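# Slide wrapped bar lengthways under the sealing arm

## Task

Push the film-covered bar across the table, without lifting it off, until its long axis lies beneath the sealing arm and the arm runs along the bar's centre line.

## Robot and tools

Robot: two arms. right_arm ends in a right hand; left_arm ends in its mirror image, a left hand. Base poses in the scene frame: left_arm at (+0.054, +0.255, +0.014) m, quat_wxyz (+1.000, 0, 0, +0.003); right_arm at (-0.020, -0.371, +0.023) m, quat_wxyz (+1.000, 0, 0, -0.006). A two-camera stand is fixed behind the arms.

Frames. Scene frame: origin at table-top height, halfway between the nominal bases, +z up, +x away over the table, left_arm toward +y. Arm names do not match left or right in the images. Each arm's reported hand poses, velocities, Hand target and wrist-camera poses are in that arm's own base frame; fixed cameras and the table use the scene frame.

Hand point, right hand axes: +z points along straightened fingers toward the tips, +x across the palm away from the thumb, +y out of the palm face (the face sits at y = -0.062 m). Straight fingertips reach about 0.139 m past knuckles at z = -0.017 m. A rigid mast near the wrist on the palm side (x +0.05 to +0.10, z -0.16 to -0.11, up to y = +0.06 m) can collide with things. On the left hand +x points toward the thumb instead, so the mast's x values flip sign. Fingertips have rubber caps; the rest is hard plastic.

Tool execute_actions. Argument actions: a list of actions run in order. Each action is a table of at most 15 rows; every row is one 1/30 s control step, and a table shorter than 15 keeps repeating its final row. Each row is one flat list of 48 numbers, each in [-1, 1], covering both arms even when only one moves: left arm dx, dy, dz, rx, ry, rz; then 16 left-hand motor numbers; left current_limit; left speed; then the same 24 for the right arm. dx..rz are an offset, not a pose: measured from that arm's Hand target as it stood when the action began, along that arm's base axes, and every row in the action is measured from that same start (rows do not add up). A fresh action starts from the new Hand target, so sending the same offset again moves further. Scale: 1.0 equals 0.6 m for dx, dy, dz and 180 degrees for the rotation vector rx, ry, rz, which turns about the Hand target position. A translation longer than 1.0 is shrunk along its direction.

The 16 hand numbers are absolute goal angles, each mapped linearly between its hinge stops, in this order: index_mcp, index_abd, index_pip, index_dip, middle_mcp, middle_abd, middle_pip, middle_dip, ring_mcp, ring_abd, ring_pip, ring_dip, thumb_cmc, thumb_axl, thumb_mcp, thumb_ipl. Straight values: _mcp +0.75, _abd 0.00, _pip +0.58, _dip +0.70, thumb_cmc +0.71, thumb_axl +0.68, thumb_mcp +0.23, thumb_ipl +0.17. Moving toward -1 curls fingers toward the palm, swings _abd away from the thumb, and brings the thumb around in front of the palm. current_limit maps -1 to 0 mA and +1 to 550 mA (floor 11 mA); speed sets goal travel at (speed + 1) / 2 times 8.5 rad/s. Starting values are +0.4 and -0.6. Zero is a real goal, so to leave a hand unchanged, resend its hand_goal, hand_current_limit and hand_speed.

Argument cameras: list of names (cam_high, cam_low, cam_left_wrist, cam_right_wrist, all 504x504), ["all"], or []. If omitted or null, an empty actions list returns all images and a non-empty one returns none. An unknown name invalidates the call. An empty actions list is also a way to look without moving.

Tool zoom_image: camera (one of the four) and region [x0, y0, x1, y1] in pixels from the top-left, at most 504 wide and high; only works on cameras in the most recent images.

Tool finished_scene: optional scene (only 1). It ends the scene for good; the bar must stay in place once the robot lets go.

Results. end_effector_position (m) and end_effector_quat_wxyz per arm, in its base frame, may be off by a few centimetres. Hand target is the last commanded pose after clipping; next offsets start there. Joint velocities may be omitted when all within noise. Joint torques include the arm's own weight and have offsets and noise; entries 3 and 4 wrap at ±28 N m. Per hand motor: hand_goal, hand_measured (same scale), hand_current_ma (positive pushes toward -1), hand_state (moving, goal, blocked, overload), plus hand_current_limit and hand_speed. Motor temperatures are shown when they changed by 5 °C or more.

Control behaviour. Commanded orientation is clipped to within 40 degrees of the measured one each step; position has priority. The hand often stops short of the target and sags below it (the elbow droops under load), so send an all-zero action to re-request it or add the missing distance, commanding higher if needed. Tiny moves may not start. To stop pressing on something, command the target back past the hand point. Near the base axis a small wrist move can swing the whole arm.

Avoid. The bar or anything else leaving the table, drops, slams, and hard shoves into fixed or heavy objects. Any contact between the two arms, including one hand closing on the other's fingers. A finger motor drawing 495 mA or more for a total of 5 s shuts down for 10 s. Motors heating to 85 °C give MOTOR HOT; at 100 °C the arm goes limp for 30 s or more, so don't hold the arm stretched or push against an unreachable pose. Expect occasional brief external nudges to loose objects. For this task, push the bar gently with fingers or the palm side, sliding it in short controlled steps and checking the cameras.

Each tool is called after ">>>" in YAML: its name, and indented under it one key for each argument.

## Session

>>> execute_actions:
  actions: []

Scene clock: 0.00 s.
left_arm: end_effector_position=(+0.3573, +0.1766, +0.1572) hand_goal=(+0.754, +0.000, +0.576, +0.696, +0.754, +0.000, +0.576, +0.696, +0.754, +0.000, +0.576, +0.696, +0.714, +0.678, +0.226, +0.168) hand_measured=(+0.754, +0.000, +0.576, +0.696, +0.754, +0.000, +0.576, +0.696, +0.754, +0.000, +0.576, +0.696, +0.714, +0.678, +0.226, +0.168) hand_current_ma=(+0, +0, +0, +0, +0, +0, +0, +0, +0, +0, +0, +0, +0, +0, +0, +0) hand_state=(goal, goal, goal, goal, goal, goal, goal, goal, goal, goal, goal, goal, goal, goal, goal, goal) hand_current_limit=0.40 hand_speed=-0.60 end_effector_quat_wxyz=(-0.317, +0.943, +0.099, -0.008) | right_arm: end_effector_position=(+0.4949, +0.1433, +0.3232) hand_goal=(+0.754, +0.000, +0.576, +0.696, +0.754, +0.000, +0.576, +0.696, +0.754, +0.000, +0.576, +0.696, +0.714, +0.678, +0.226, +0.168) hand_measured=(+0.754, +0.000, +0.576, +0.696, +0.754, +0.000, +0.576, +0.696, +0.754, +0.000, +0.576, +0.696, +0.714, +0.678, +0.226, +0.168) hand_current_ma=(+0, +0, +0, +0, +0, +0, +0, +0, +0, +0, +0, +0, +0, +0, +0, +0) hand_state=(goal, goal, goal, goal, goal, goal, goal, goal, goal, goal, goal, goal, goal, goal, goal, goal) hand_current_limit=0.40 hand_speed=-0.60 end_effector_quat_wxyz=(-0.225, +0.649, +0.646, +0.334)
Joint positions: left_arm=[0.387 1.272 1.023 -1.133 -0.62 1.809] | right_arm=[0.102 1.29 1.296 -1.268 -0.782 0.235]
Joint velocities: within noise
Joint torques (N m): no reading
Motor temperatures (°C): left_arm=[28 27 30 28 28 27] | right_arm=[29 36 32 29 27 31]
Heat: left arm: hottest elbow 30 °C; right arm: hottest shoulder 36 °C.
Hand target: left_arm +0.3637, +0.1790, +0.1627; -0.318, +0.943, +0.101, -0.002 | right_arm +0.4999, +0.1438, +0.3362; -0.217, +0.644, +0.648, +0.343

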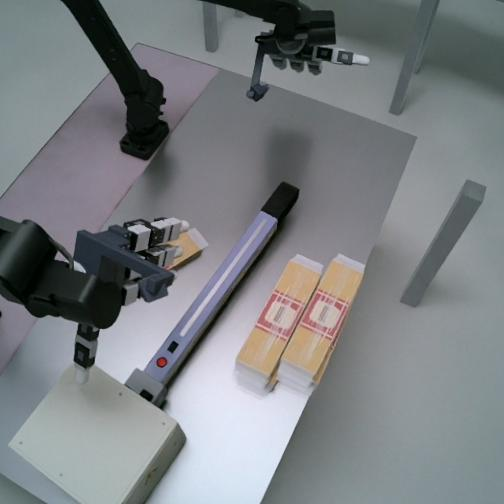

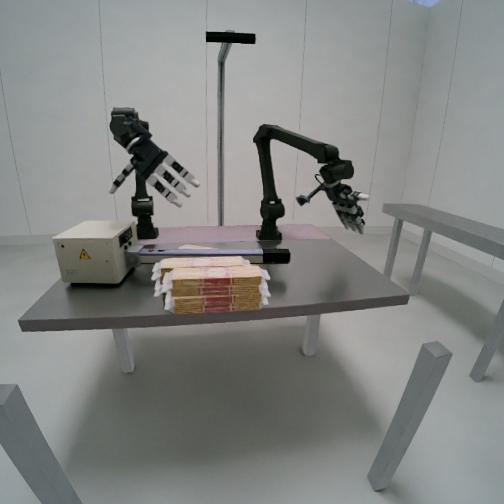

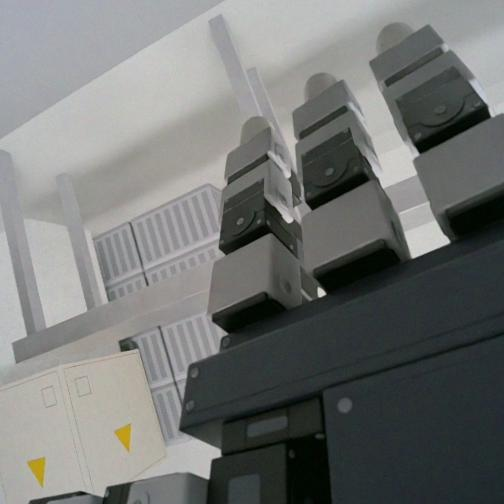

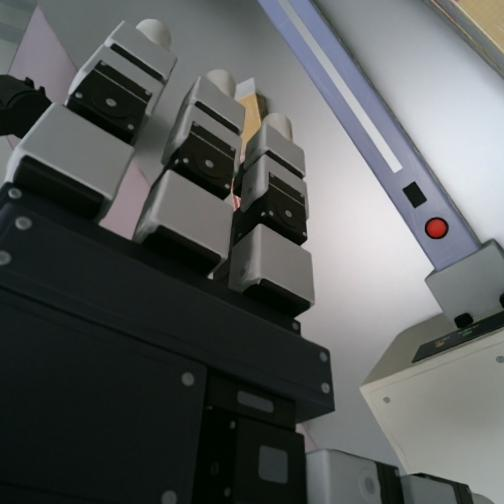

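>>> zoom_image:
  camera: "cam_high"
  region: [200, 220, 400, 420]

>>> zoom_image:
  camera: "cam_high"
  region: [60, 180, 260, 380]

>>> zoom_image:
  camera: "cam_low"
  region: [50, 180, 310, 340]

Scaled by 2.520.

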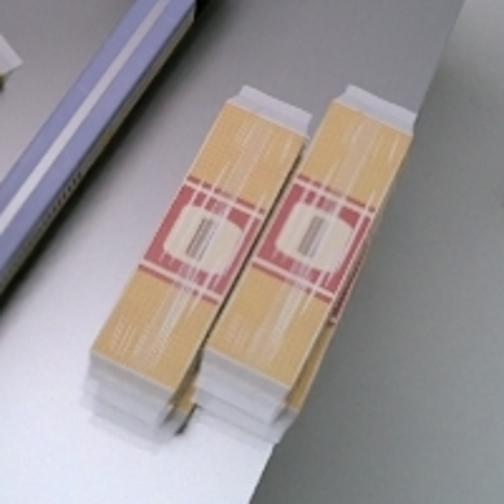

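Scaled by 2.520.

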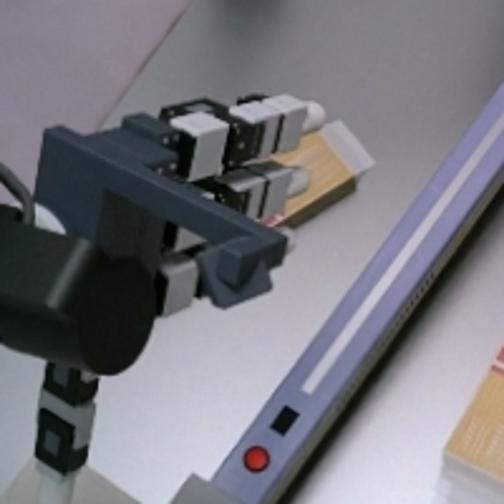

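Scaled by 1.938.

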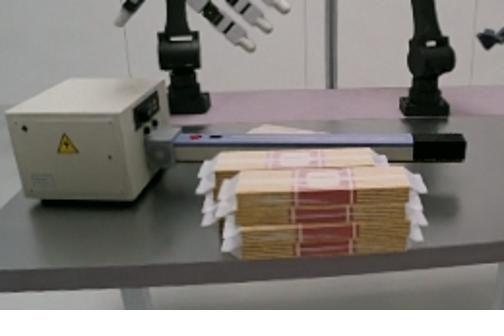

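>>> zoom_image:
  camera: "cam_low"
  region: [120, 220, 300, 320]

>>> zoom_image:
  camera: "cam_high"
  region: [100, 160, 320, 400]

>>> zoom_image:
  camera: "cam_right_wrist"
  region: [204, 0, 504, 300]

Scaled by 2.800.

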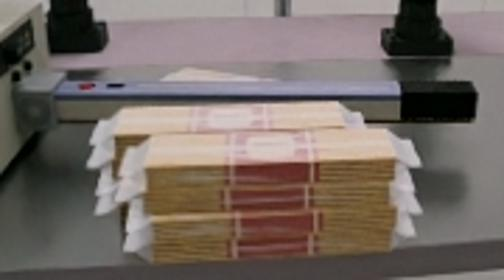

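Scaled by 2.100.

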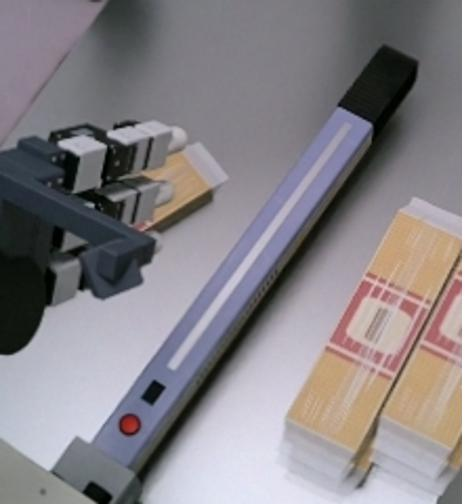

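Scaled by 1.680.

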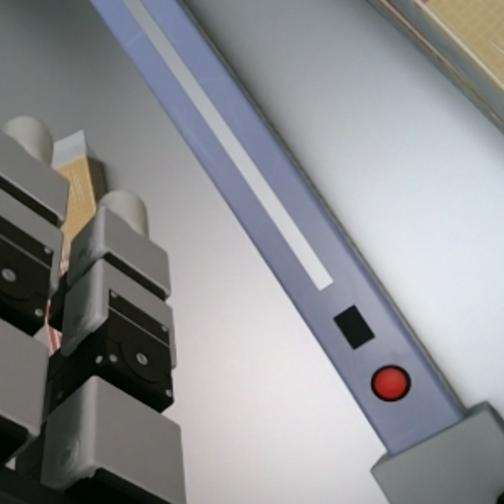

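>>> zoom_image:
  camera: "cam_low"
  region: [90, 90, 230, 230]

>>> zoom_image:
  camera: "cam_low"
  region: [240, 110, 400, 270]

>>> zoom_image:
  camera: "cam_high"
  region: [200, 0, 400, 150]

Scaled by 3.600.

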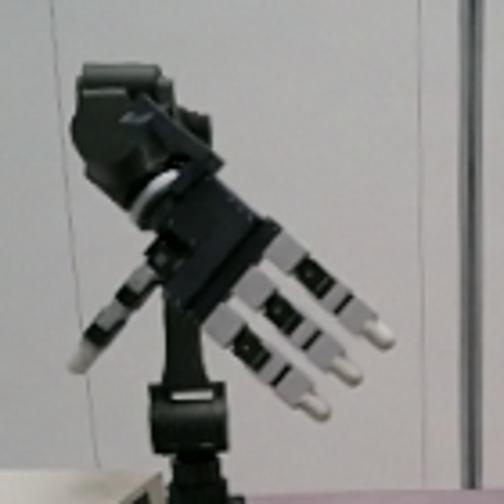

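Scaled by 3.150.

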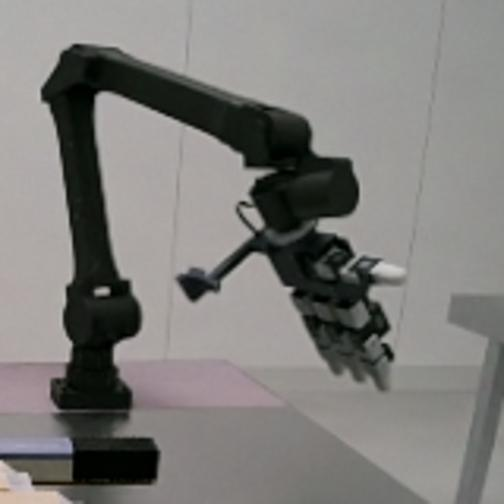

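Scaled by 2.520.

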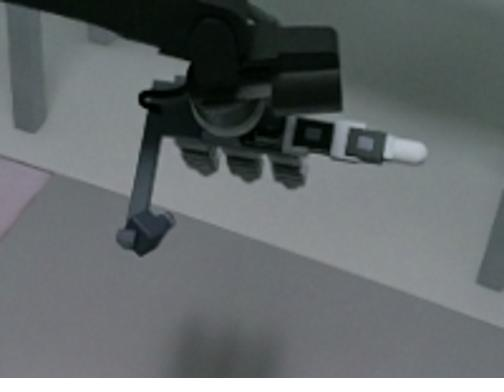

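>>> execute_actions:
  actions:
    - [[0,0,0,0,0,0,0.754,0,0.576,0.696,0.754,0,0.576,0.696,0.754,0,0.576,0.696,0.714,0.678,0.226,0.168,0.4,-0.6,-0.0722,0.0323,-0.005,-0.0443,-0.0046,-0.0271,0.754,0,0.576,0.696,0.754,0,0.576,0.696,0.754,0,0.576,0.696,0.714,0.678,0.226,0.168,0.4,-0.6]]
    - [[0,0,0,0,0,0,0.754,0,0.576,0.696,0.754,0,0.576,0.696,0.754,0,0.576,0.696,0.714,0.678,0.226,0.168,0.4,-0.6,-0.0722,0.0323,-0.005,-0.0443,-0.0046,-0.0271,0.754,0,0.576,0.696,0.754,0,0.576,0.696,0.754,0,0.576,0.696,0.714,0.678,0.226,0.168,0.4,-0.6]]
    - [[0,0,0,0,0,0,0.754,0,0.576,0.696,0.754,0,0.576,0.696,0.754,0,0.576,0.696,0.714,0.678,0.226,0.168,0.4,-0.6,-0.0722,0.0323,-0.005,-0.0443,-0.0046,-0.0271,0.754,0,0.576,0.696,0.754,0,0.576,0.696,0.754,0,0.576,0.696,0.714,0.678,0.226,0.168,0.4,-0.6]]
  cameras: ["cam_high", "cam_low"]

Scene clock: 8.13 s.
left_arm: end_effector_position=(+0.3573, +0.1766, +0.1572) hand_goal=(+0.754, +0.000, +0.576, +0.696, +0.754, +0.000, +0.576, +0.696, +0.754, +0.000, +0.576, +0.696, +0.714, +0.678, +0.226, +0.168) hand_measured=(+0.750, +0.000, +0.576, +0.696, +0.750, +0.000, +0.576, +0.696, +0.750, +0.000, +0.576, +0.696, +0.710, +0.678, +0.224, +0.168) hand_current_ma=(-18, +0, +2, +0, -17, +0, +2, +0, -19, +0, +3, +0, -12, -3, -6, -1) hand_state=(goal, goal, goal, goal, goal, goal, goal, goal, goal, goal, goal, goal, goal, goal, goal, goal) hand_current_limit=0.40 hand_speed=-0.60 end_effector_quat_wxyz=(-0.317, +0.943, +0.099, -0.008) | right_arm: end_effector_position=(+0.3745, +0.2041, +0.3269) hand_goal=(+0.754, +0.000, +0.576, +0.696, +0.754, +0.000, +0.576, +0.696, +0.754, +0.000, +0.576, +0.696, +0.714, +0.678, +0.226, +0.168) hand_measured=(+0.754, +0.002, +0.576, +0.696, +0.754, +0.002, +0.576, +0.696, +0.754, +0.002, +0.576, +0.696, +0.714, +0.678, +0.224, +0.168) hand_current_ma=(+3, +4, +3, +0, +3, +5, +3, +0, +3, +4, +3, +0, +3, -3, -14, -1) hand_state=(goal, goal, goal, goal, goal, goal, goal, goal, goal, goal, goal, goal, goal, goal, goal, goal) hand_current_limit=0.40 hand_speed=-0.60 end_effector_quat_wxyz=(-0.019, +0.740, +0.628, +0.241)
Joint positions: left_arm=[0.387 1.272 1.023 -1.133 -0.62 1.809] | right_arm=[0.661 1.038 1.142 -1.189 -0.056 0.839]
Joint torques (N m): left_arm=[1.08 -7.12 11.89 0.47 -0.71 -0.11] | right_arm=[0.73 -9.17 10.04 1.03 0.15 0.15]
Heat: left arm: hottest elbow 31 °C; right arm: hottest shoulder 36 °C.
Hand target: left_arm +0.3637, +0.1790, +0.1627; -0.318, +0.943, +0.101, -0.002 | right_arm +0.3699, +0.2019, +0.3273; -0.020, +0.744, +0.623, +0.240
Off the commanded pose: left_arm 0.009 m, 1 deg | right_arm 0.005 m, 1 deg.
Images, in order (width x height): cam_high 504x504, cam_low 504x504.

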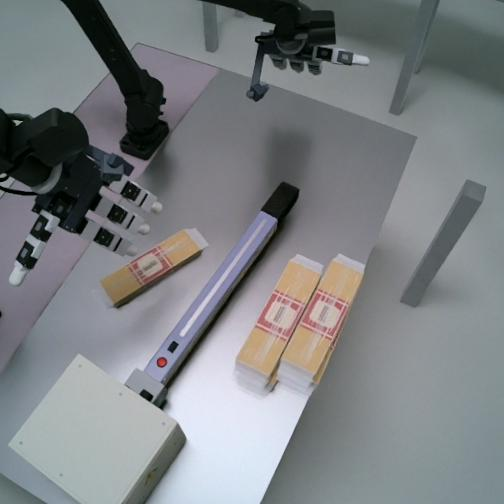

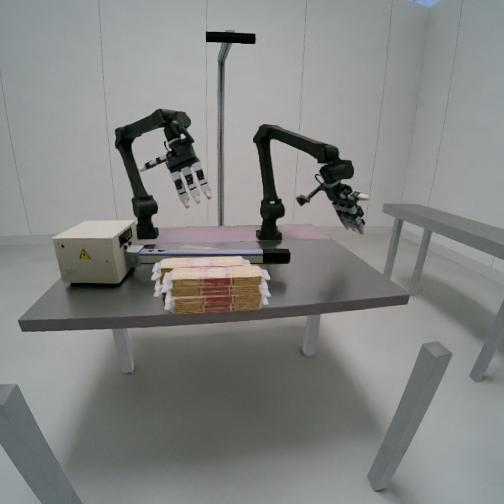

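>>> zoom_image:
  camera: "cam_high"
  region: [80, 210, 230, 330]

Scaled by 3.360.

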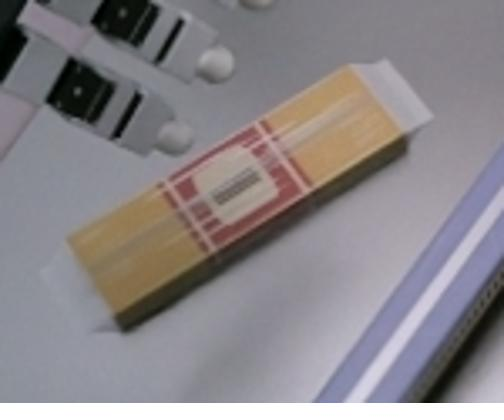

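>>> execute_actions:
  actions:
    - [[0,0,0,0,0,0,0.754,0,0.576,0.696,0.754,0,0.576,0.696,0.754,0,0.576,0.696,0.714,0.678,0.226,0.168,0.4,-0.6,-0.0733,0.0463,-0.0487,-0.0333,-0.001,-0.0327,0.754,0.2,0.576,0.696,0.754,0,0.576,0.696,0.754,-0.2,0.576,0.696,0.714,0.678,0.226,0.168,0.4,-0.6]]
    - [[0,0,0,0,0,0,0.754,0,0.576,0.696,0.754,0,0.576,0.696,0.754,0,0.576,0.696,0.714,0.678,0.226,0.168,0.4,-0.6,-0.0733,0.0463,-0.0487,-0.0333,-0.001,-0.0327,0.754,0.2,0.576,0.696,0.754,0,0.576,0.696,0.754,-0.2,0.576,0.696,0.714,0.678,0.226,0.168,0.4,-0.6]]
    - [[0,0,0,0,0,0,0.754,0,0.576,0.696,0.754,0,0.576,0.696,0.754,0,0.576,0.696,0.714,0.678,0.226,0.168,0.4,-0.6,-0.0733,0.0463,-0.0487,-0.0333,-0.001,-0.0327,0.754,0.2,0.576,0.696,0.754,0,0.576,0.696,0.754,-0.2,0.576,0.696,0.714,0.678,0.226,0.168,0.4,-0.6]]
    - [[0,0,0,0,0,0,0.754,0,0.576,0.696,0.754,0,0.576,0.696,0.754,0,0.576,0.696,0.714,0.678,0.226,0.168,0.4,-0.6,-0.0733,0.0463,-0.0487,-0.0333,-0.001,-0.0327,0.754,0.2,0.576,0.696,0.754,0,0.576,0.696,0.754,-0.2,0.576,0.696,0.714,0.678,0.226,0.168,0.4,-0.6]]
  cameras: ["cam_high", "cam_low", "cam_right_wrist"]

Scene clock: 11.77 s.
left_arm: end_effector_position=(+0.3573, +0.1766, +0.1572) hand_goal=(+0.754, +0.000, +0.576, +0.696, +0.754, +0.000, +0.576, +0.696, +0.754, +0.000, +0.576, +0.696, +0.714, +0.678, +0.226, +0.168) hand_measured=(+0.750, +0.000, +0.576, +0.696, +0.750, +0.000, +0.576, +0.696, +0.750, +0.000, +0.576, +0.696, +0.710, +0.678, +0.224, +0.168) hand_current_ma=(-18, +0, +2, +0, -17, +0, +2, +0, -19, +0, +3, +0, -12, -3, -6, -1) hand_state=(goal, goal, goal, goal, goal, goal, goal, goal, goal, goal, goal, goal, goal, goal, goal, goal) hand_current_limit=0.40 hand_speed=-0.60 end_effector_quat_wxyz=(-0.317, +0.943, +0.099, -0.008) | right_arm: end_effector_position=(+0.1908, +0.3020, +0.1983) hand_goal=(+0.754, +0.200, +0.576, +0.696, +0.754, +0.000, +0.576, +0.696, +0.754, -0.200, +0.576, +0.696, +0.714, +0.678, +0.226, +0.168) hand_measured=(+0.756, +0.198, +0.576, +0.696, +0.756, +0.002, +0.576, +0.696, +0.756, -0.196, +0.576, +0.696, +0.716, +0.678, +0.224, +0.168) hand_current_ma=(+8, -6, +3, +0, +9, +5, +3, +0, +8, +13, +3, +0, +12, -3, -15, -1) hand_state=(goal, goal, goal, goal, goal, goal, goal, goal, goal, goal, goal, goal, goal, goal, goal, goal) hand_current_limit=0.40 hand_speed=-0.60 end_effector_quat_wxyz=(+0.199, +0.832, +0.508, +0.100)
Joint positions: left_arm=[0.387 1.272 1.023 -1.133 -0.62 1.809] | right_arm=[1.4 1.477 1.147 -1.42 0.414 1.912]
Joint torques (N m): left_arm=[1.03 -7.18 11.89 0.49 -0.7 -0.11] | right_arm=[-0.32 -13.27 12.59 -0.44 0.45 0.24]
Heat: left arm: hottest elbow 31 °C; right arm: hottest shoulder 36 °C.
Hand target: left_arm +0.3637, +0.1790, +0.1627; -0.318, +0.943, +0.101, -0.002 | right_arm +0.1940, +0.3130, +0.2104; +0.187, +0.841, +0.495, +0.110
Off the commanded pose: left_arm 0.009 m, 1 deg | right_arm 0.017 m, 3 deg.
Images, in order (width x height): cam_high 504x504, cam_low 504x504, cam_right_wrist 504x504.

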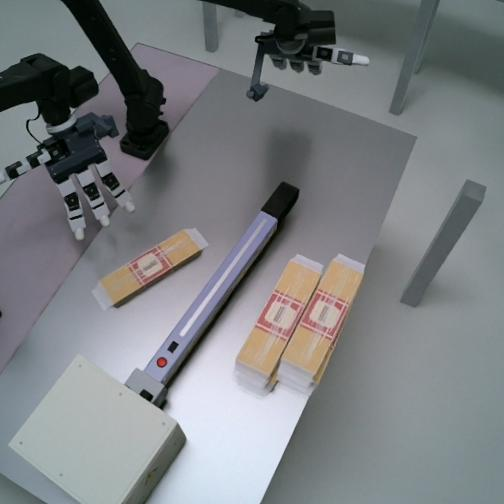

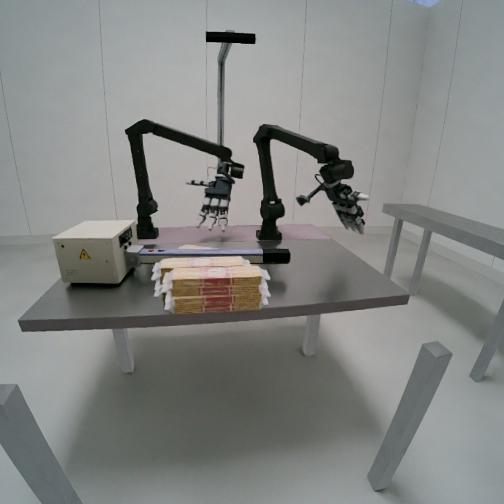

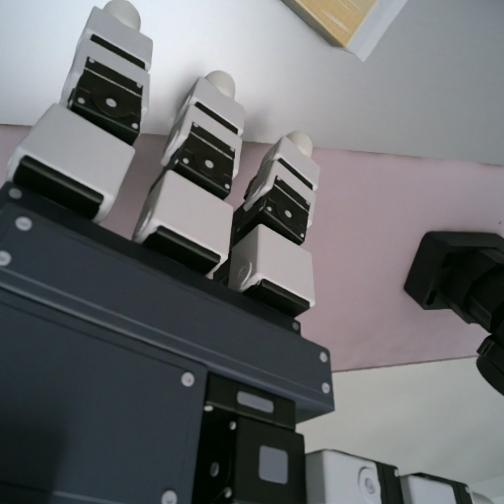

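>>> execute_actions:
  actions:
    - [[0,0,0,0,0,0,0.754,0,0.576,0.696,0.754,0,0.576,0.696,0.754,0,0.576,0.696,0.714,0.678,0.226,0.168,0.4,-0.6,0,0,-0.04,0,0,0,0.754,0.2,0.576,0.696,0.754,0,0.576,0.696,0.754,-0.2,0.576,0.696,0.714,0.678,0.226,0.168,0.4,-0.6]]
    - [[0,0,0,0,0,0,0.754,0,0.576,0.696,0.754,0,0.576,0.696,0.754,0,0.576,0.696,0.714,0.678,0.226,0.168,0.4,-0.6,0,0,-0.035,0,0,0,0.754,0.2,0.576,0.696,0.754,0,0.576,0.696,0.754,-0.2,0.576,0.696,0.714,0.678,0.226,0.168,0.4,-0.6]]
  cameras: ["cam_high", "cam_low", "cam_right_wrist"]

>>> zoom_image:
  camera: "cam_high"
  region: [30, 160, 230, 320]

>>> zoom_image:
  camera: "cam_low"
  region: [120, 170, 300, 290]

Scene clock: 13.23 s.
left_arm: end_effector_position=(+0.3573, +0.1766, +0.1572) hand_goal=(+0.754, +0.000, +0.576, +0.696, +0.754, +0.000, +0.576, +0.696, +0.754, +0.000, +0.576, +0.696, +0.714, +0.678, +0.226, +0.168) hand_measured=(+0.750, +0.000, +0.576, +0.696, +0.750, +0.000, +0.576, +0.696, +0.750, +0.000, +0.576, +0.696, +0.710, +0.678, +0.224, +0.168) hand_current_ma=(-18, +0, +2, +0, -17, +0, +2, +0, -19, +0, +3, +0, -12, -3, -6, -1) hand_state=(goal, goal, goal, goal, goal, goal, goal, goal, goal, goal, goal, goal, goal, goal, goal, goal) hand_current_limit=0.40 hand_speed=-0.60 end_effector_quat_wxyz=(-0.317, +0.943, +0.099, -0.008) | right_arm: end_effector_position=(+0.1928, +0.3149, +0.1740) hand_goal=(+0.754, +0.200, +0.576, +0.696, +0.754, +0.000, +0.576, +0.696, +0.754, -0.200, +0.576, +0.696, +0.714, +0.678, +0.226, +0.168) hand_measured=(+0.756, +0.198, +0.576, +0.696, +0.756, +0.002, +0.576, +0.696, +0.756, -0.196, +0.576, +0.696, +0.716, +0.678, +0.224, +0.168) hand_current_ma=(+8, -6, +3, +0, +9, +5, +3, +0, +8, +12, +3, +0, +12, -3, -15, -1) hand_state=(goal, goal, goal, goal, goal, goal, goal, goal, goal, goal, goal, goal, goal, goal, goal, goal) hand_current_limit=0.40 hand_speed=-0.60 end_effector_quat_wxyz=(+0.182, +0.837, +0.503, +0.115)
Joint positions: left_arm=[0.387 1.272 1.023 -1.133 -0.62 1.809] | right_arm=[1.4 1.508 1.123 -1.32 0.414 1.915]
Joint torques (N m): left_arm=[1.14 -7.18 11.89 0.49 -0.7 -0.11] | right_arm=[-0.21 -12.57 7.76 0.27 0.47 0.19]
Heat: left arm: hottest elbow 31 °C; right arm: hottest shoulder 36 °C.
Hand target: left_arm +0.3637, +0.1790, +0.1627; -0.318, +0.943, +0.101, -0.002 | right_arm +0.1940, +0.3131, +0.1654; +0.187, +0.841, +0.495, +0.110
Off the commanded pose: left_arm 0.009 m, 1 deg | right_arm 0.009 m, 1 deg.
Images, in order (width x height): cam_high 504x504, cam_low 504x504, cam_right_wrist 504x504.

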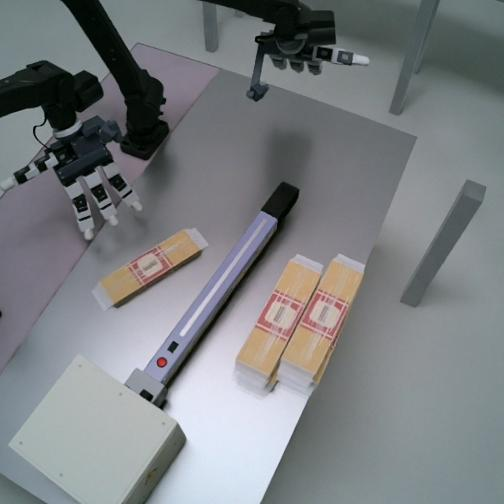

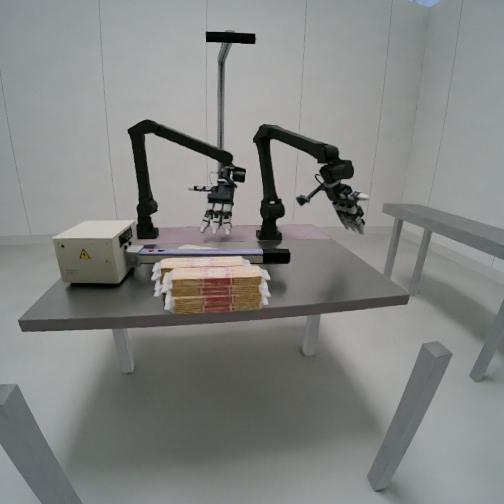

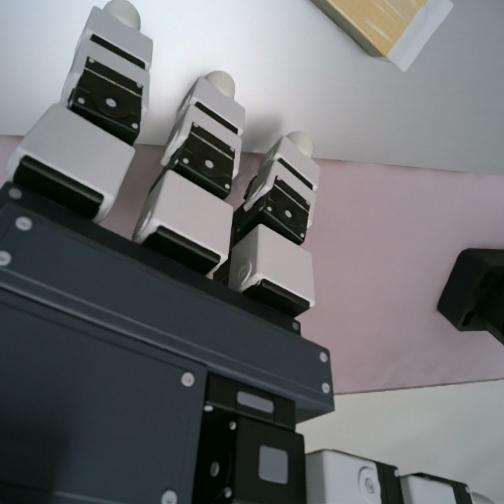

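Scaled by 2.520.

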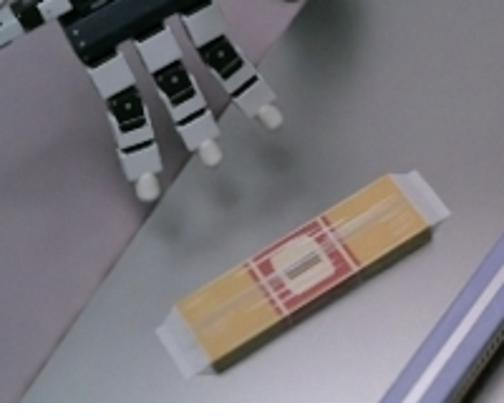

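Scaled by 2.800.

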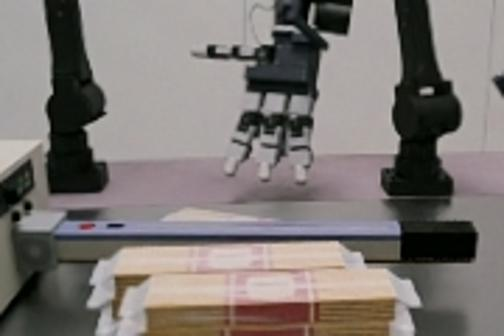

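>>> execute_actions:
  actions:
    - [[0,0,0,0,0,0,0.754,0,0.576,0.696,0.754,0,0.576,0.696,0.754,0,0.576,0.696,0.714,0.678,0.226,0.168,0.4,-0.6,0.0425,-0.0092,-0.03,0,0,0,0.754,0.2,0.576,0.696,0.754,0,0.576,0.696,0.754,-0.2,0.576,0.696,0.714,0.678,0.226,0.168,0.4,-0.6]]
    - [[0,0,0,0,0,0,0.754,0,0.576,0.696,0.754,0,0.576,0.696,0.754,0,0.576,0.696,0.714,0.678,0.226,0.168,0.4,-0.6,0.0425,-0.0092,-0.03,0,0,0,0.754,0.2,0.576,0.696,0.754,0,0.576,0.696,0.754,-0.2,0.576,0.696,0.714,0.678,0.226,0.168,0.4,-0.6]]
  cameras: ["cam_high", "cam_low"]

>>> zoom_image:
  camera: "cam_high"
  region: [60, 180, 220, 320]

>>> zoom_image:
  camera: "cam_low"
  region: [120, 170, 300, 290]

Scene clock: 15.87 s.
left_arm: end_effector_position=(+0.3573, +0.1766, +0.1572) hand_goal=(+0.754, +0.000, +0.576, +0.696, +0.754, +0.000, +0.576, +0.696, +0.754, +0.000, +0.576, +0.696, +0.714, +0.678, +0.226, +0.168) hand_measured=(+0.750, +0.000, +0.576, +0.696, +0.750, +0.000, +0.576, +0.696, +0.750, +0.000, +0.576, +0.696, +0.710, +0.678, +0.224, +0.168) hand_current_ma=(-18, +0, +2, +0, -17, +0, +2, +0, -19, +0, +3, +0, -12, -3, -6, -1) hand_state=(goal, goal, goal, goal, goal, goal, goal, goal, goal, goal, goal, goal, goal, goal, goal, goal) hand_current_limit=0.40 hand_speed=-0.60 end_effector_quat_wxyz=(-0.317, +0.943, +0.099, -0.008) | right_arm: end_effector_position=(+0.2435, +0.3015, +0.1379) hand_goal=(+0.754, +0.200, +0.576, +0.696, +0.754, +0.000, +0.576, +0.696, +0.754, -0.200, +0.576, +0.696, +0.714, +0.678, +0.226, +0.168) hand_measured=(+0.756, +0.198, +0.576, +0.696, +0.756, +0.002, +0.576, +0.696, +0.756, -0.196, +0.576, +0.696, +0.716, +0.678, +0.222, +0.168) hand_current_ma=(+9, -6, +3, +0, +9, +5, +3, +0, +9, +12, +3, +0, +12, -3, -15, -1) hand_state=(goal, goal, goal, goal, goal, goal, goal, goal, goal, goal, goal, goal, goal, goal, goal, goal) hand_current_limit=0.40 hand_speed=-0.60 end_effector_quat_wxyz=(+0.179, +0.846, +0.487, +0.117)
Joint positions: left_arm=[0.387 1.272 1.023 -1.133 -0.62 1.809] | right_arm=[1.268 1.543 1.062 -1.166 0.426 1.81]
Joint torques (N m): left_arm=[1.03 -7.06 11.86 0.47 -0.71 -0.12] | right_arm=[0.21 -12.81 7.57 0.35 0.61 -0.12]
Heat: left arm: hottest elbow 32 °C; right arm: hottest shoulder 36 °C.
Hand target: left_arm +0.3637, +0.1790, +0.1627; -0.318, +0.943, +0.101, -0.002 | right_arm +0.2451, +0.3019, +0.1295; +0.187, +0.841, +0.495, +0.110
Off the commanded pose: left_arm 0.009 m, 1 deg | right_arm 0.009 m, 2 deg.
Images, in order (width x height): cam_high 504x504, cam_low 504x504.

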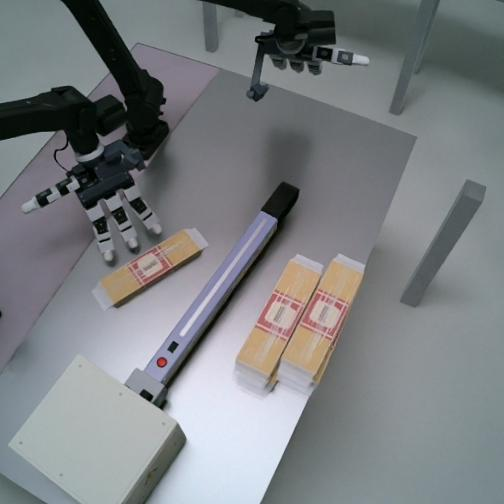

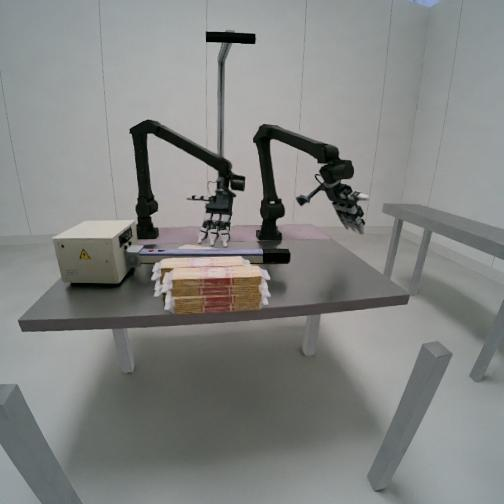

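Scaled by 3.150.

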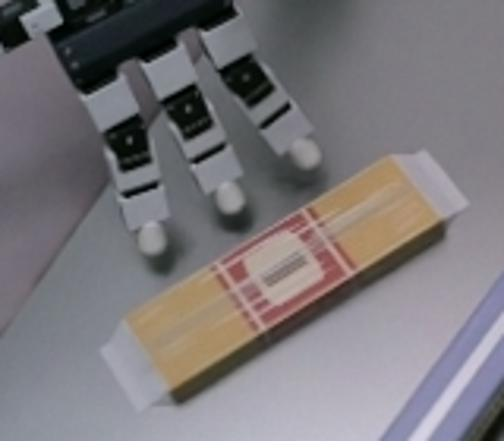

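Scaled by 2.800.

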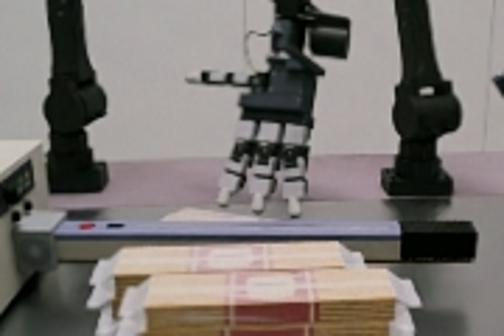

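>>> execute_actions:
  actions:
    - [[0,0,0,0,0,0,0.754,0,0.576,0.696,0.754,0,0.576,0.696,0.754,0,0.576,0.696,0.714,0.678,0.226,0.168,0.4,-0.6,0.0146,-0.0081,-0.025,0,0,0,0.754,0.2,0.576,0.696,0.754,0,0.576,0.696,0.754,-0.2,0.576,0.696,0.714,0.678,0.226,0.168,0.4,-0.6]]
    - [[0,0,0,0,0,0,0.754,0,0.576,0.696,0.754,0,0.576,0.696,0.754,0,0.576,0.696,0.714,0.678,0.226,0.168,0.4,-0.6,0.0146,-0.0081,0,0,0,0,0.754,0.2,0.576,0.696,0.754,0,0.576,0.696,0.754,-0.2,0.576,0.696,0.714,0.678,0.226,0.168,0.4,-0.6]]
  cameras: ["cam_high", "cam_low"]

>>> zoom_image:
  camera: "cam_high"
  region: [60, 180, 220, 320]

>>> zoom_image:
  camera: "cam_low"
  region: [160, 190, 260, 270]

Scene clock: 17.63 s.
left_arm: end_effector_position=(+0.3573, +0.1766, +0.1572) hand_goal=(+0.754, +0.000, +0.576, +0.696, +0.754, +0.000, +0.576, +0.696, +0.754, +0.000, +0.576, +0.696, +0.714, +0.678, +0.226, +0.168) hand_measured=(+0.750, +0.000, +0.576, +0.696, +0.750, +0.000, +0.576, +0.696, +0.750, +0.000, +0.576, +0.696, +0.710, +0.678, +0.224, +0.168) hand_current_ma=(-18, +0, +2, +0, -17, +0, +2, +0, -19, +0, +3, +0, -12, -3, -6, -1) hand_state=(goal, goal, goal, goal, goal, goal, goal, goal, goal, goal, goal, goal, goal, goal, goal, goal) hand_current_limit=0.40 hand_speed=-0.60 end_effector_quat_wxyz=(-0.317, +0.943, +0.099, -0.008) | right_arm: end_effector_position=(+0.2603, +0.2938, +0.1216) hand_goal=(+0.754, +0.200, +0.576, +0.696, +0.754, +0.000, +0.576, +0.696, +0.754, -0.200, +0.576, +0.696, +0.714, +0.678, +0.226, +0.168) hand_measured=(+0.756, +0.198, +0.576, +0.696, +0.756, +0.002, +0.576, +0.696, +0.756, -0.196, +0.576, +0.696, +0.716, +0.678, +0.222, +0.168) hand_current_ma=(+9, -6, +3, +0, +9, +5, +3, +0, +9, +12, +3, +0, +12, -3, -15, -1) hand_state=(goal, goal, goal, goal, goal, goal, goal, goal, goal, goal, goal, goal, goal, goal, goal, goal) hand_current_limit=0.40 hand_speed=-0.60 end_effector_quat_wxyz=(+0.180, +0.845, +0.489, +0.116)
Joint positions: left_arm=[0.387 1.272 1.023 -1.133 -0.62 1.809] | right_arm=[1.224 1.556 1.029 -1.101 0.429 1.757]
Joint torques (N m): left_arm=[1.08 -7.12 11.88 0.5 -0.71 -0.11] | right_arm=[-0.15 -13.22 7.2 0.42 0.63 -0.12]
Heat: left arm: hottest elbow 32 °C; right arm: hottest shoulder 36 °C.
Hand target: left_arm +0.3637, +0.1790, +0.1627; -0.318, +0.943, +0.101, -0.002 | right_arm +0.2625, +0.2923, +0.1144; +0.187, +0.841, +0.495, +0.110
Off the commanded pose: left_arm 0.009 m, 1 deg | right_arm 0.008 m, 1 deg.
Images, in order (width x height): cam_high 504x504, cam_low 504x504.

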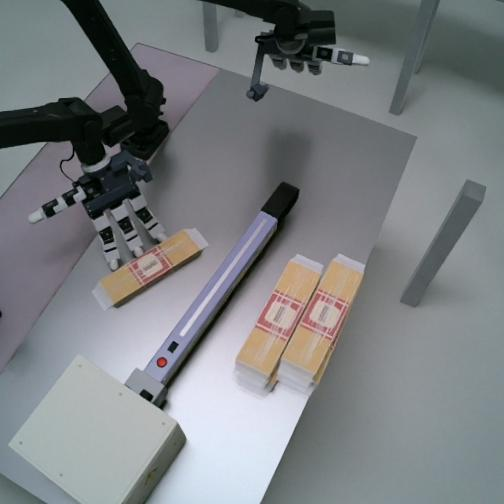

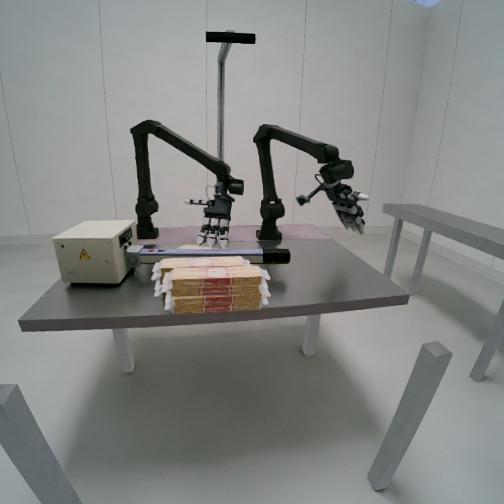

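Scaled by 3.150.

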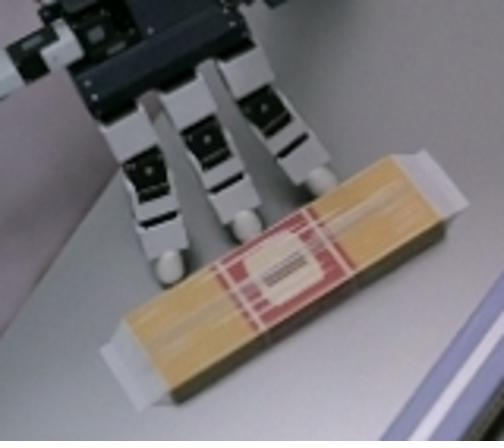

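Scaled by 5.040.

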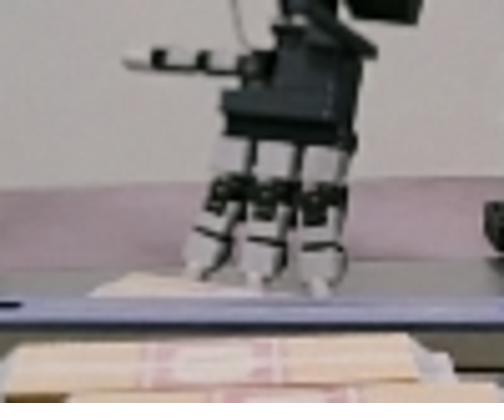

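>>> execute_actions:
  actions:
    - [[0,0,0,0,0,0,0.754,0,0.576,0.696,0.754,0,0.576,0.696,0.754,0,0.576,0.696,0.714,0.678,0.226,0.168,0.4,-0.6,0.02,-0.004,0.01,0,0,0.0128,0.754,0.2,0.576,0.696,0.754,0,0.576,0.696,0.754,-0.2,0.576,0.696,0.714,0.678,0.226,0.168,0.4,-0.6]]
    - [[0,0,0,0,0,0,0.754,0,0.576,0.696,0.754,0,0.576,0.696,0.754,0,0.576,0.696,0.714,0.678,0.226,0.168,0.4,-0.6,0.0326,-0.0017,0,0,0,0.0128,0.754,0.2,0.576,0.696,0.754,0,0.576,0.696,0.754,-0.2,0.576,0.696,0.714,0.678,0.226,0.168,0.4,-0.6]]
  cameras: ["cam_high", "cam_low"]

>>> zoom_image:
  camera: "cam_high"
  region: [60, 180, 220, 320]

>>> zoom_image:
  camera: "cam_low"
  region: [160, 190, 260, 270]

Scene clock: 19.30 s.
left_arm: end_effector_position=(+0.3573, +0.1766, +0.1572) hand_goal=(+0.754, +0.000, +0.576, +0.696, +0.754, +0.000, +0.576, +0.696, +0.754, +0.000, +0.576, +0.696, +0.714, +0.678, +0.226, +0.168) hand_measured=(+0.750, +0.000, +0.576, +0.696, +0.750, +0.000, +0.576, +0.696, +0.750, +0.000, +0.576, +0.696, +0.710, +0.678, +0.224, +0.168) hand_current_ma=(-18, +0, +2, +0, -17, +0, +2, +0, -19, +0, +3, +0, -12, -3, -6, -1) hand_state=(goal, goal, goal, goal, goal, goal, goal, goal, goal, goal, goal, goal, goal, goal, goal, goal) hand_current_limit=0.40 hand_speed=-0.60 end_effector_quat_wxyz=(-0.317, +0.943, +0.099, -0.008) | right_arm: end_effector_position=(+0.2897, +0.2935, +0.1224) hand_goal=(+0.754, +0.200, +0.576, +0.696, +0.754, +0.000, +0.576, +0.696, +0.754, -0.200, +0.576, +0.696, +0.714, +0.678, +0.226, +0.168) hand_measured=(+0.764, +0.202, +0.580, +0.698, +0.764, +0.016, +0.582, +0.700, +0.758, -0.196, +0.578, +0.696, +0.716, +0.678, +0.222, +0.168) hand_current_ma=(+48, +8, +19, +4, +40, +55, +24, +13, +20, +12, +5, +0, +12, -3, -15, -1) hand_state=(goal, goal, goal, goal, goal, goal, goal, goal, goal, goal, goal, goal, goal, goal, goal, goal) hand_current_limit=0.40 hand_speed=-0.60 end_effector_quat_wxyz=(+0.181, +0.823, +0.526, +0.116)
Joint positions: left_arm=[0.387 1.272 1.023 -1.133 -0.62 1.809] | right_arm=[1.164 1.549 1.021 -1.054 0.433 1.598]
Joint torques (N m): left_arm=[1.08 -7.06 11.88 0.51 -0.71 -0.12] | right_arm=[-0.85 -15.21 6.69 0.83 0.73 -0.2]
Heat: left arm: hottest elbow 32 °C; right arm: hottest shoulder 36 °C.
Hand target: left_arm +0.3637, +0.1790, +0.1627; -0.318, +0.943, +0.101, -0.002 | right_arm +0.2941, +0.2889, +0.1205; +0.182, +0.821, +0.529, +0.118
Off the commanded pose: left_arm 0.009 m, 1 deg | right_arm 0.007 m, 0 deg.
Images, in order (width x height): cam_high 504x504, cam_low 504x504.

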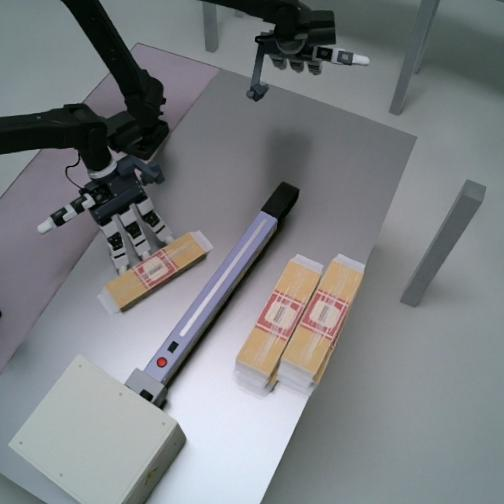

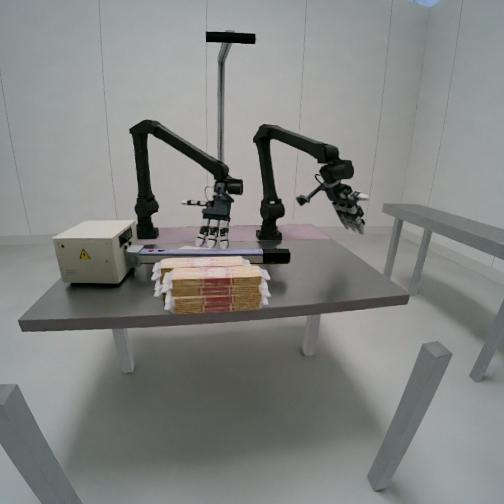

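Scaled by 3.150.

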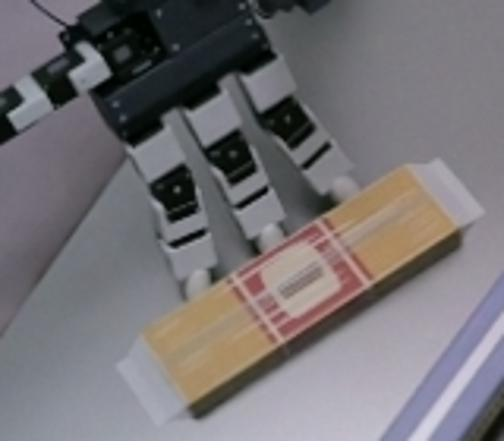

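Scaled by 5.040.

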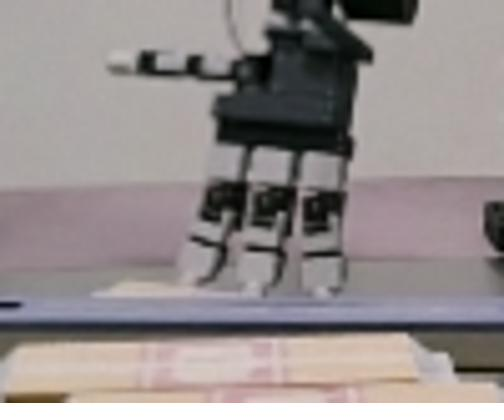

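>>> execute_actions:
  actions:
    - [[0,0,0,0,0,0,0.754,0,0.576,0.696,0.754,0,0.576,0.696,0.754,0,0.576,0.696,0.714,0.678,0.226,0.168,0.4,-0.6,0.0326,-0.0017,0,0,0,0.0128,0.754,0.2,0.576,0.696,0.754,0,0.576,0.696,0.754,-0.2,0.576,0.696,0.714,0.678,0.226,0.168,0.4,-0.6]]
    - [[0,0,0,0,0,0,0.754,0,0.576,0.696,0.754,0,0.576,0.696,0.754,0,0.576,0.696,0.714,0.678,0.226,0.168,0.4,-0.6,0.0326,-0.0017,0,0,0,0.0128,0.754,0.2,0.576,0.696,0.754,0,0.576,0.696,0.754,-0.2,0.576,0.696,0.714,0.678,0.226,0.168,0.4,-0.6]]
    - [[0,0,0,0,0,0,0.754,0,0.576,0.696,0.754,0,0.576,0.696,0.754,0,0.576,0.696,0.714,0.678,0.226,0.168,0.4,-0.6,0.0326,-0.0017,0,0,0,0.0128,0.754,0.2,0.576,0.696,0.754,0,0.576,0.696,0.754,-0.2,0.576,0.696,0.714,0.678,0.226,0.168,0.4,-0.6]]
  cameras: ["cam_high", "cam_low"]

>>> zoom_image:
  camera: "cam_high"
  region: [80, 180, 280, 380]

>>> zoom_image:
  camera: "cam_low"
  region: [160, 190, 260, 270]

Scene clock: 21.47 s.
left_arm: end_effector_position=(+0.3573, +0.1766, +0.1572) hand_goal=(+0.754, +0.000, +0.576, +0.696, +0.754, +0.000, +0.576, +0.696, +0.754, +0.000, +0.576, +0.696, +0.714, +0.678, +0.226, +0.168) hand_measured=(+0.750, +0.000, +0.576, +0.696, +0.750, +0.000, +0.576, +0.696, +0.750, +0.000, +0.576, +0.696, +0.710, +0.678, +0.224, +0.168) hand_current_ma=(-18, +0, +2, +0, -17, +0, +2, +0, -19, +0, +3, +0, -12, -3, -6, -1) hand_state=(goal, goal, goal, goal, goal, goal, goal, goal, goal, goal, goal, goal, goal, goal, goal, goal) hand_current_limit=0.40 hand_speed=-0.60 end_effector_quat_wxyz=(-0.317, +0.943, +0.099, -0.008) | right_arm: end_effector_position=(+0.3505, +0.2881, +0.1230) hand_goal=(+0.754, +0.200, +0.576, +0.696, +0.754, +0.000, +0.576, +0.696, +0.754, -0.200, +0.576, +0.696, +0.714, +0.678, +0.226, +0.168) hand_measured=(+0.768, +0.204, +0.582, +0.698, +0.764, +0.008, +0.584, +0.700, +0.760, -0.198, +0.578, +0.696, +0.716, +0.678, +0.222, +0.168) hand_current_ma=(+63, +11, +28, +7, +47, +29, +35, +19, +25, +8, +8, +0, +12, -3, -15, -1) hand_state=(goal, goal, goal, goal, goal, goal, goal, goal, goal, goal, goal, goal, goal, goal, goal, goal) hand_current_limit=0.40 hand_speed=-0.60 end_effector_quat_wxyz=(+0.175, +0.791, +0.573, +0.128)
Joint positions: left_arm=[0.387 1.272 1.023 -1.133 -0.62 1.809] | right_arm=[1.03 1.542 1.012 -0.936 0.424 1.324]
Joint torques (N m): left_arm=[1.03 -7.18 11.86 0.51 -0.71 -0.11] | right_arm=[-0.21 -15.15 7.21 1.02 0.54 -0.2]
Heat: left arm: hottest elbow 32 °C; right arm: hottest shoulder 36 °C.
Hand target: left_arm +0.3637, +0.1790, +0.1627; -0.318, +0.943, +0.101, -0.002 | right_arm +0.3529, +0.2858, +0.1205; +0.175, +0.787, +0.577, +0.128
Off the commanded pose: left_arm 0.009 m, 1 deg | right_arm 0.004 m, 1 deg.
Images, in order (width x height): cam_high 504x504, cam_low 504x504.

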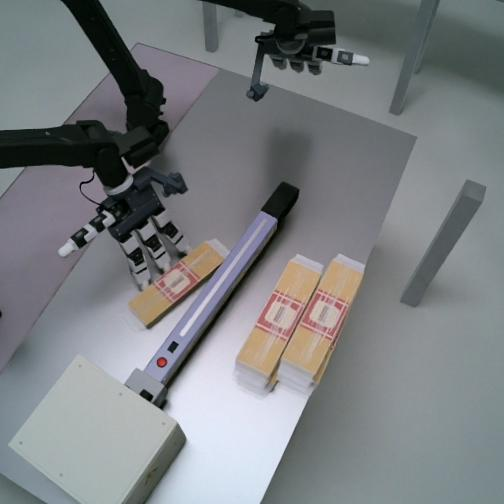

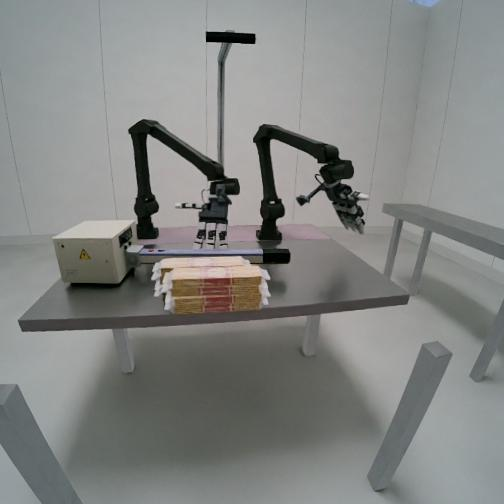

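Scaled by 2.520.

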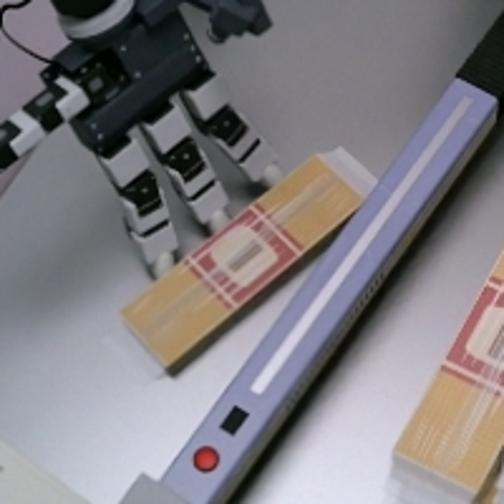

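Scaled by 5.040.

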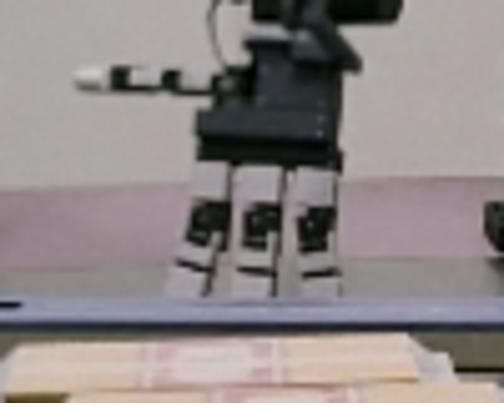

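>>> execute_actions:
  actions:
    - [[0,0,0,0,0,0,0.754,0,0.576,0.696,0.754,0,0.576,0.696,0.754,0,0.576,0.696,0.714,0.678,0.226,0.168,0.4,-0.6,0.0305,0,0,0,0,0.0165,0.754,0.2,0.576,0.696,0.754,0,0.576,0.696,0.754,-0.2,0.576,0.696,0.714,0.678,0.226,0.168,0.4,-0.6]]
    - [[0,0,0,0,0,0,0.754,0,0.576,0.696,0.754,0,0.576,0.696,0.754,0,0.576,0.696,0.714,0.678,0.226,0.168,0.4,-0.6,0.0305,0,0,0,0,0.0165,0.754,0.2,0.576,0.696,0.754,0,0.576,0.696,0.754,-0.2,0.576,0.696,0.714,0.678,0.226,0.168,0.4,-0.6]]
    - [[0,0,0,0,0,0,0.754,0,0.576,0.696,0.754,0,0.576,0.696,0.754,0,0.576,0.696,0.714,0.678,0.226,0.168,0.4,-0.6,0.0305,0,0,0,0,0.0165,0.754,0.2,0.576,0.696,0.754,0,0.576,0.696,0.754,-0.2,0.576,0.696,0.714,0.678,0.226,0.168,0.4,-0.6]]
  cameras: ["cam_high", "cam_low"]

>>> zoom_image:
  camera: "cam_high"
  region: [100, 180, 300, 380]

>>> zoom_image:
  camera: "cam_low"
  region: [120, 190, 300, 290]

Scene clock: 23.93 s.
left_arm: end_effector_position=(+0.3573, +0.1766, +0.1572) hand_goal=(+0.754, +0.000, +0.576, +0.696, +0.754, +0.000, +0.576, +0.696, +0.754, +0.000, +0.576, +0.696, +0.714, +0.678, +0.226, +0.168) hand_measured=(+0.750, +0.000, +0.576, +0.696, +0.750, +0.000, +0.576, +0.696, +0.750, +0.000, +0.576, +0.696, +0.710, +0.678, +0.224, +0.168) hand_current_ma=(-18, +0, +2, +0, -17, +0, +2, +0, -19, +0, +3, +0, -12, -3, -6, -1) hand_state=(goal, goal, goal, goal, goal, goal, goal, goal, goal, goal, goal, goal, goal, goal, goal, goal) hand_current_limit=0.40 hand_speed=-0.60 end_effector_quat_wxyz=(-0.317, +0.943, +0.099, -0.008) | right_arm: end_effector_position=(+0.4057, +0.2869, +0.1241) hand_goal=(+0.754, +0.200, +0.576, +0.696, +0.754, +0.000, +0.576, +0.696, +0.754, -0.200, +0.576, +0.696, +0.714, +0.678, +0.226, +0.168) hand_measured=(+0.768, +0.200, +0.582, +0.698, +0.764, +0.004, +0.582, +0.700, +0.760, -0.198, +0.578, +0.696, +0.716, +0.678, +0.222, +0.168) hand_current_ma=(+62, +3, +28, +8, +47, +13, +26, +18, +27, +6, +9, +0, +12, -3, -15, -1) hand_state=(goal, goal, goal, goal, goal, goal, goal, goal, goal, goal, goal, goal, goal, goal, goal, goal) hand_current_limit=0.40 hand_speed=-0.60 end_effector_quat_wxyz=(+0.163, +0.744, +0.632, +0.142)
Joint positions: left_arm=[0.387 1.272 1.023 -1.133 -0.62 1.809] | right_arm=[0.907 1.538 1.007 -0.816 0.377 1.028]
Joint torques (N m): left_arm=[1.2 -7.12 11.92 0.49 -0.7 -0.12] | right_arm=[-0.32 -14.86 7.76 1.29 0.5 -0.17]
Heat: left arm: hottest elbow 33 °C; right arm: hottest shoulder 36 °C.
Hand target: left_arm +0.3637, +0.1790, +0.1627; -0.318, +0.943, +0.101, -0.002 | right_arm +0.4076, +0.2858, +0.1204; +0.164, +0.740, +0.637, +0.141
Off the commanded pose: left_arm 0.009 m, 1 deg | right_arm 0.004 m, 1 deg.
Images, in order (width x height): cam_high 504x504, cam_low 504x504.

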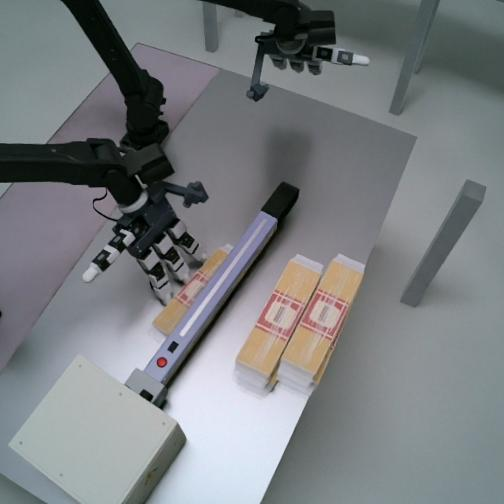

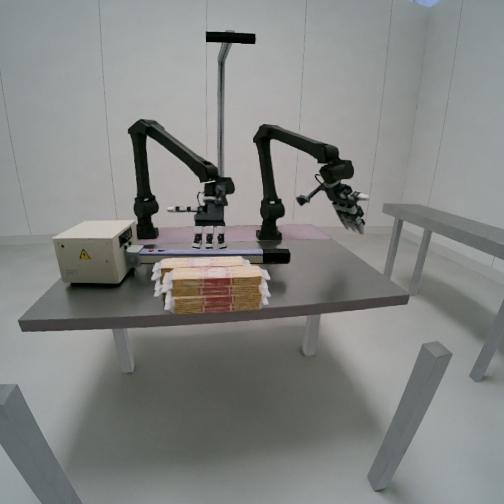

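Scaled by 2.520.

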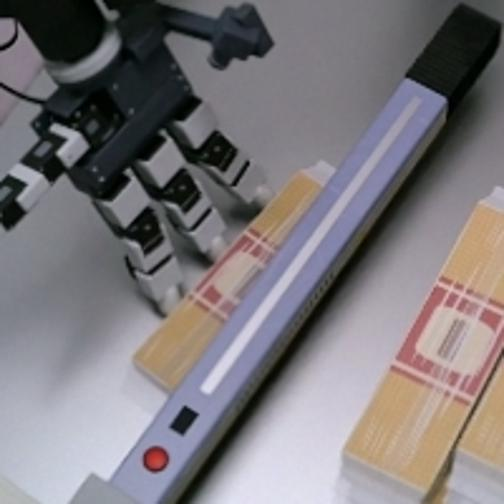

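Scaled by 2.800.

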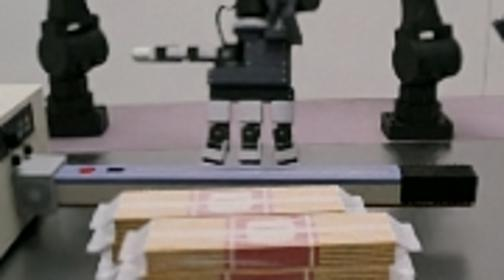

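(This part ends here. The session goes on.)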